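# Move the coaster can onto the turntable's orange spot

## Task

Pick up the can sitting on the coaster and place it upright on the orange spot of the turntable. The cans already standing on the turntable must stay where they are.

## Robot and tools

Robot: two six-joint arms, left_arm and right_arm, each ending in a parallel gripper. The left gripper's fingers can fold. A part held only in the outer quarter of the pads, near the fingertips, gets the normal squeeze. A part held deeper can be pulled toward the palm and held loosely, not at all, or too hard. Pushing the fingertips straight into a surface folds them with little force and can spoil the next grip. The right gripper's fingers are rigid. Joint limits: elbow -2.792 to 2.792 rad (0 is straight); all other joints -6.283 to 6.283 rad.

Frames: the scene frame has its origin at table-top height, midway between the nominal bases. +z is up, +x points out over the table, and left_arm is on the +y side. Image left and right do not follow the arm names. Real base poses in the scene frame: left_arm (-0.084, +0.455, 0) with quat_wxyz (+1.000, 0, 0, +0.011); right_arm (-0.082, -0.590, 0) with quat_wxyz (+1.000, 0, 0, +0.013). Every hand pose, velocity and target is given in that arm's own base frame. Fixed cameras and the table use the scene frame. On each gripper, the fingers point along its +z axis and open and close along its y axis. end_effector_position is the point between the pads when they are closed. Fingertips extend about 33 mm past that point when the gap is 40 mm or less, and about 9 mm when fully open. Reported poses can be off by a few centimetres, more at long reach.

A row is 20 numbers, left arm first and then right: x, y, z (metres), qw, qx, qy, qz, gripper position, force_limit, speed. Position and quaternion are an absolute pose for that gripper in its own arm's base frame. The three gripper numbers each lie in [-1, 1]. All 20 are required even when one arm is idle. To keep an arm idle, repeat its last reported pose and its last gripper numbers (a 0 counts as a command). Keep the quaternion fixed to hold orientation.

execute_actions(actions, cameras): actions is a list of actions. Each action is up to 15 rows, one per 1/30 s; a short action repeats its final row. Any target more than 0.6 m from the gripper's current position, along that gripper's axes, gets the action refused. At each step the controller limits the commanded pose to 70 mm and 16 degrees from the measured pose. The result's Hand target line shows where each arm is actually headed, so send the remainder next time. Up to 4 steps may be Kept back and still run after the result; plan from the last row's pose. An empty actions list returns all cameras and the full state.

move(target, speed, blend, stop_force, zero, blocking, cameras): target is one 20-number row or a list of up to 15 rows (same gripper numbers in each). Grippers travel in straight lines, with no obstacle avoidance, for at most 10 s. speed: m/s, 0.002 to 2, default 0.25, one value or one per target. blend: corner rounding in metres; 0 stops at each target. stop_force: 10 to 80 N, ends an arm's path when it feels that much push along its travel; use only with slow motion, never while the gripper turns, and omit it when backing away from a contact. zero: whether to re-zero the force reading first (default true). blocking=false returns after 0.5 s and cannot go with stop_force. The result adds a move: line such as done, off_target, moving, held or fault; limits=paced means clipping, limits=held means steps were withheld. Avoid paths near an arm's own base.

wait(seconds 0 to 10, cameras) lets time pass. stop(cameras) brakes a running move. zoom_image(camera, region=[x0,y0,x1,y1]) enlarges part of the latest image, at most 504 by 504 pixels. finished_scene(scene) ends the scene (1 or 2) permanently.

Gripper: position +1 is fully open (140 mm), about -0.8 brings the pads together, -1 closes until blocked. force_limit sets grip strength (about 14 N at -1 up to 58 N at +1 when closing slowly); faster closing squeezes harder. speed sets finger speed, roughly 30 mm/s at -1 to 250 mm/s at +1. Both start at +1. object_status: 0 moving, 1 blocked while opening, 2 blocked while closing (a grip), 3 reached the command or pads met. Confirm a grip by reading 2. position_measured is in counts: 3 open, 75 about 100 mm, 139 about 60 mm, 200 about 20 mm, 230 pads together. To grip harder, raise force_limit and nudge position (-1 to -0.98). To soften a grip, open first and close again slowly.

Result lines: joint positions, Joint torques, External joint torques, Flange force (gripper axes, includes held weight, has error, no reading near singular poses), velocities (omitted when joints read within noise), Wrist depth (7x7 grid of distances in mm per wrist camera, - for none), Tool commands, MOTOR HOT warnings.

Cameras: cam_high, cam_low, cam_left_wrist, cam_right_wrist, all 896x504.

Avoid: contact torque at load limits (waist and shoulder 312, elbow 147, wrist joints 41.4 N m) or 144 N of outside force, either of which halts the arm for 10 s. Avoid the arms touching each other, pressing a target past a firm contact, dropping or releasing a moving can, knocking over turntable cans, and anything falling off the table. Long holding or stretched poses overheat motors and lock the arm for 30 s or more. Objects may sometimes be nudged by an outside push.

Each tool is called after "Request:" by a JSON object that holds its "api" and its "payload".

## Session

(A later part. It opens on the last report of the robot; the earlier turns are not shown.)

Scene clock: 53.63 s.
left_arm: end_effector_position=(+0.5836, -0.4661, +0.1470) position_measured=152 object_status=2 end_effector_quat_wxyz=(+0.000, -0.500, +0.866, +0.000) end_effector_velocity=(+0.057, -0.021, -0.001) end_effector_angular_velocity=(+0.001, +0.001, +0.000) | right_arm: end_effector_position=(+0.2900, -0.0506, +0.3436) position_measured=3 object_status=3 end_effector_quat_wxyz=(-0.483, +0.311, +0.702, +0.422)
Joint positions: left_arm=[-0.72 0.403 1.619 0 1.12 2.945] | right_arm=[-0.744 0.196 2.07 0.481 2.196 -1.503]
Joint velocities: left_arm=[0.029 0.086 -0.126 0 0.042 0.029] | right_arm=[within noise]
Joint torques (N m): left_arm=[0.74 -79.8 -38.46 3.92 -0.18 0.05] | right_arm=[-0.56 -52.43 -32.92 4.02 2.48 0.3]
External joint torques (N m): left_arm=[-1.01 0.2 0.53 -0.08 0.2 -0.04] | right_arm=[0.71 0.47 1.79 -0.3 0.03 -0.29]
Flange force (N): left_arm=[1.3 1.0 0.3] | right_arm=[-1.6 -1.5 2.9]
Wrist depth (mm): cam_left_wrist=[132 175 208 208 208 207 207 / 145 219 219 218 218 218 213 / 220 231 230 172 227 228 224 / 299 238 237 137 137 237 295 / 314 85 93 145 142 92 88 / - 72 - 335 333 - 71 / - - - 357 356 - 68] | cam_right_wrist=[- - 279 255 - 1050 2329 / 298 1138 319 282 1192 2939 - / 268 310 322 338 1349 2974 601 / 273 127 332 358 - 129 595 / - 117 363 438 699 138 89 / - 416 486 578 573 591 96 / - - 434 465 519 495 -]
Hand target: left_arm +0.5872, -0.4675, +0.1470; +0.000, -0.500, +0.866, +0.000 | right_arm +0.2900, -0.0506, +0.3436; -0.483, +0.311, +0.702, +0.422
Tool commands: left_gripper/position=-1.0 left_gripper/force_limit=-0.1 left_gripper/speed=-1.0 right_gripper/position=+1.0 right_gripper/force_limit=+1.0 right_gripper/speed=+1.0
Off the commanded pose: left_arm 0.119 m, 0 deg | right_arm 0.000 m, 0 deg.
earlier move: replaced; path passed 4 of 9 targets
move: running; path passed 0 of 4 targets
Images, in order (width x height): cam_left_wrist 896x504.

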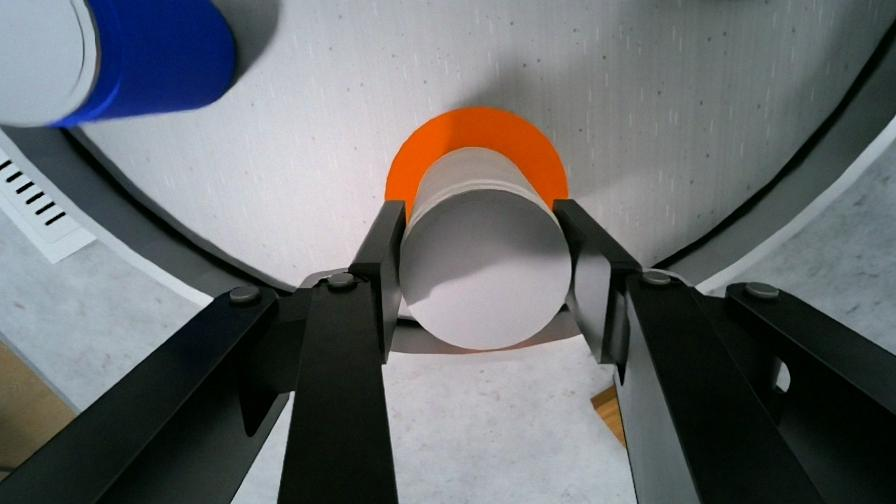

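Request:
{"api": "move", "payload": {"target": [[0.6273,-0.4937,0.147,0,0.5,-0.866,0,0.4,-0.1,0.2,0.29,-0.0506,0.3436,-0.483,0.311,0.702,0.422,1,1,1],[0.6492,-0.5222,0.15,0,0.5,-0.866,0,0.4,-0.1,0.2,0.29,-0.0506,0.3436,-0.483,0.311,0.702,0.422,1,1,1],[0.6629,-0.5554,0.2,0,0.5,-0.866,0,0.4,-0.1,0.2,0.29,-0.0506,0.3436,-0.483,0.311,0.702,0.422,1,1,1],[0.6676,-0.591,0.27,0,0.5,-0.866,0,0.4,-0.1,0.2,0.29,-0.0506,0.3436,-0.483,0.311,0.702,0.422,1,1,1]], "speed": [0.084,0.084,0.14,0.18], "blend": 0.008, "blocking": false, "cameras": ["cam_left_wrist"]}}

Request:
{"api": "wait", "payload": {"seconds": 2.5, "cameras": ["all"]}}

Scene clock: 54.33 s.
left_arm: end_effector_position=(+0.6270, -0.4940, +0.1472) position_measured=78 object_status=0 end_effector_quat_wxyz=(+0.000, -0.500, +0.866, +0.000) end_effector_velocity=(+0.063, -0.053, +0.004) end_effector_angular_velocity=(-0.001, -0.001, +0.001) | right_arm: end_effector_position=(+0.2900, -0.0506, +0.3436) position_measured=3 object_status=3 end_effector_quat_wxyz=(-0.483, +0.311, +0.702, +0.422)
Joint positions: left_arm=[-0.711 0.478 1.504 0 1.159 2.955] | right_arm=[-0.744 0.196 2.07 0.481 2.196 -1.503]
Joint velocities: left_arm=[0.001 0.119 -0.192 0 0.072 0] | right_arm=[within noise]
Joint torques (N m): left_arm=[0.63 -84.42 -38.38 3.88 -0.36 0.14] | right_arm=[-0.61 -52.38 -32.99 4.05 2.47 0.29]
External joint torques (N m): left_arm=[-0.51 -3.24 -0.42 0.06 0.37 -0.14] | right_arm=[0.74 0.57 1.75 -0.32 0.04 -0.28]
Flange force (N): left_arm=[0.3 3.6 -3.1] | right_arm=[-1.8 -1.5 2.7]
Wrist depth (mm): cam_left_wrist=[197 210 209 208 208 207 173 / 215 217 219 218 217 218 176 / 281 225 230 172 226 229 229 / 300 237 164 149 156 236 230 / 310 88 221 229 243 111 89 / - - 336 335 334 - - / - - 359 356 356 - -] | cam_right_wrist=[2184 1064 281 254 - 1083 - / 291 1055 320 283 1204 3206 - / 269 326 322 326 1253 2626 3047 / 274 127 333 357 - 129 589 / - 117 366 434 680 138 90 / - 418 489 577 595 585 96 / - 388 432 460 505 495 -]
Hand target: left_arm +0.6305, -0.4980, +0.1475; +0.000, -0.500, +0.866, +0.000 | right_arm +0.2900, -0.0506, +0.3436; -0.483, +0.311, +0.702, +0.422
Tool commands: left_gripper/position=+0.4 left_gripper/force_limit=-0.1 left_gripper/speed=+0.2 right_gripper/position=+1.0 right_gripper/force_limit=+1.0 right_gripper/speed=+1.0
Off the commanded pose: left_arm 0.162 m, 0 deg | right_arm 0.000 m, 0 deg.
earlier move: replaced; path passed 0 of 4 targets
move: running; path passed 0 of 4 targets
Images, in order (width x height): cam_left_wrist 896x504.

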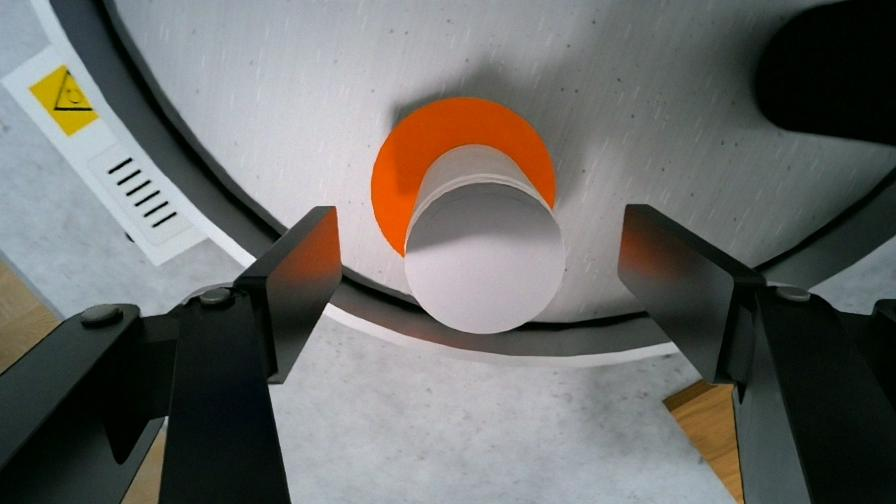

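Scene clock: 55.87 s.
left_arm: end_effector_position=(+0.6676, -0.5910, +0.2699) position_measured=78 object_status=3 end_effector_quat_wxyz=(+0.000, -0.500, +0.866, +0.000) | right_arm: end_effector_position=(+0.2900, -0.0506, +0.3436) position_measured=3 object_status=3 end_effector_quat_wxyz=(-0.483, +0.311, +0.702, +0.422)
Joint positions: left_arm=[-0.763 0.574 1.124 0 1.444 2.902] | right_arm=[-0.744 0.196 2.07 0.481 2.196 -1.503]
Joint torques (N m): left_arm=[0.88 -96.66 -41.23 4.27 -0.32 0.09] | right_arm=[-0.69 -52.47 -32.82 4.04 2.48 0.29]
External joint torques (N m): left_arm=[-0.63 -1.84 -0.71 0 0.3 -0.09] | right_arm=[0.72 0.97 1.7 -0.32 0.02 -0.28]
Flange force (N): left_arm=[0.6 1.1 -1.9] | right_arm=[-2.4 -1.4 2.2]
Wrist depth (mm): cam_left_wrist=[374 370 363 320 317 314 319 / 1250 389 382 328 334 335 308 / 1327 408 356 348 352 351 351 / 1390 1383 164 369 369 363 361 / 1429 88 445 453 389 111 89 / - - 482 478 479 - - / - - 1667 515 523 - -] | cam_right_wrist=[- - 3630 255 3740 999 3010 / 294 1143 3684 282 1198 3010 2743 / 269 310 324 328 1259 - 2571 / 273 127 334 358 - 129 2683 / - 117 362 411 680 129 89 / - 403 486 529 565 599 96 / - 399 429 483 510 495 -]
Hand target: left_arm +0.6676, -0.5910, +0.2700; +0.000, -0.500, +0.866, +0.000 | right_arm +0.2900, -0.0506, +0.3436; -0.483, +0.311, +0.702, +0.422
Tool commands: left_gripper/position=+0.4 left_gripper/force_limit=-0.1 left_gripper/speed=+0.2 right_gripper/position=+1.0 right_gripper/force_limit=+1.0 right_gripper/speed=+1.0
Off the commanded pose: left_arm 0.000 m, 0 deg | right_arm 0.000 m, 0 deg.
earlier move: done
wait: 1.53 of 2.5 s (the move ended)

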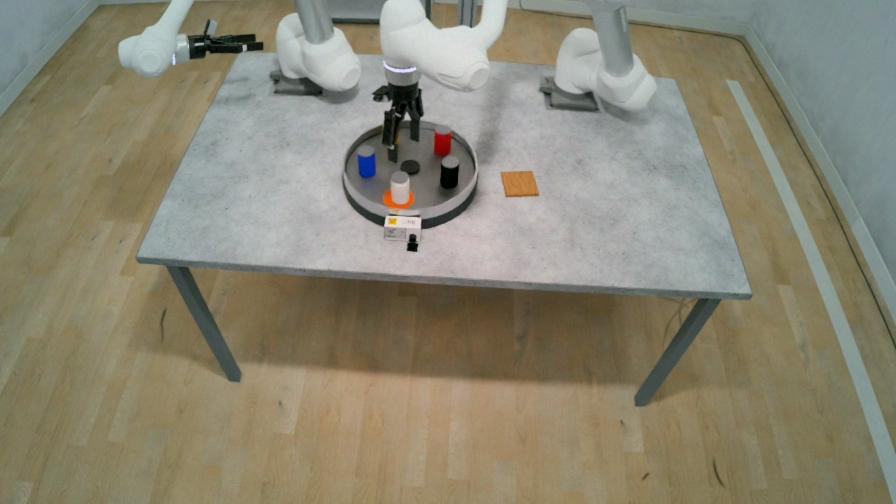

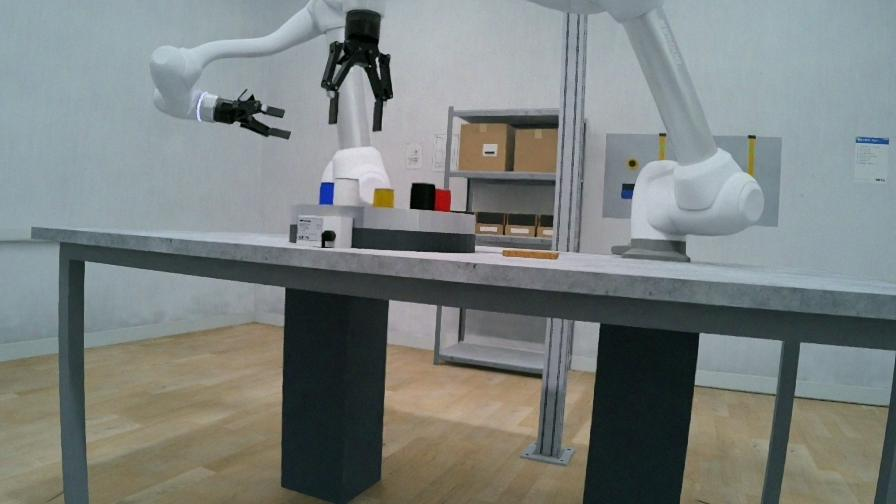

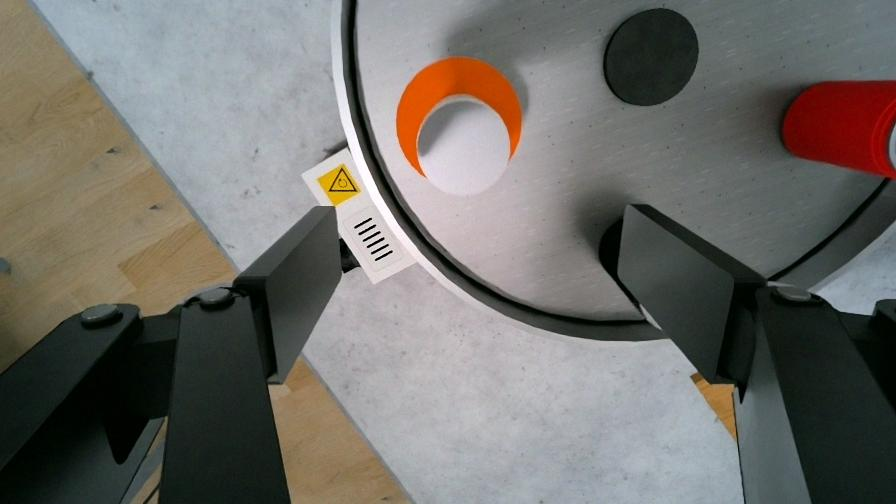

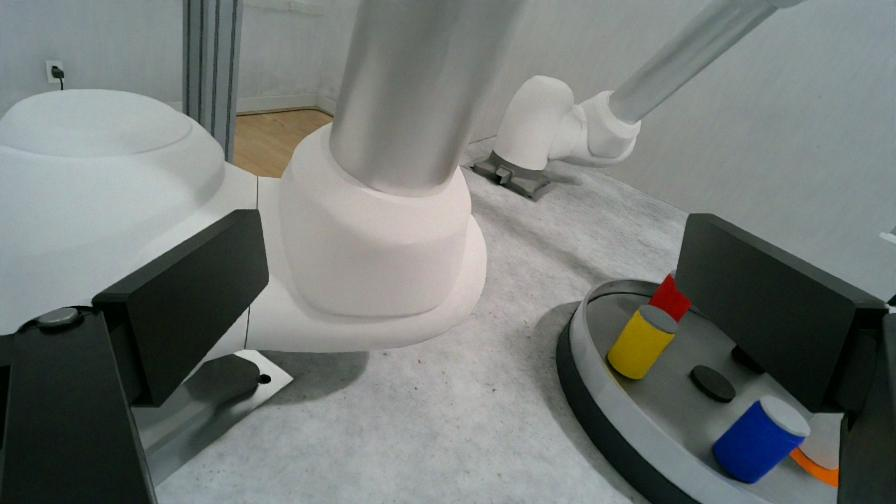

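Request:
{"api": "finished_scene", "payload": {"scene": 1}}

The scene is finished: the task was done.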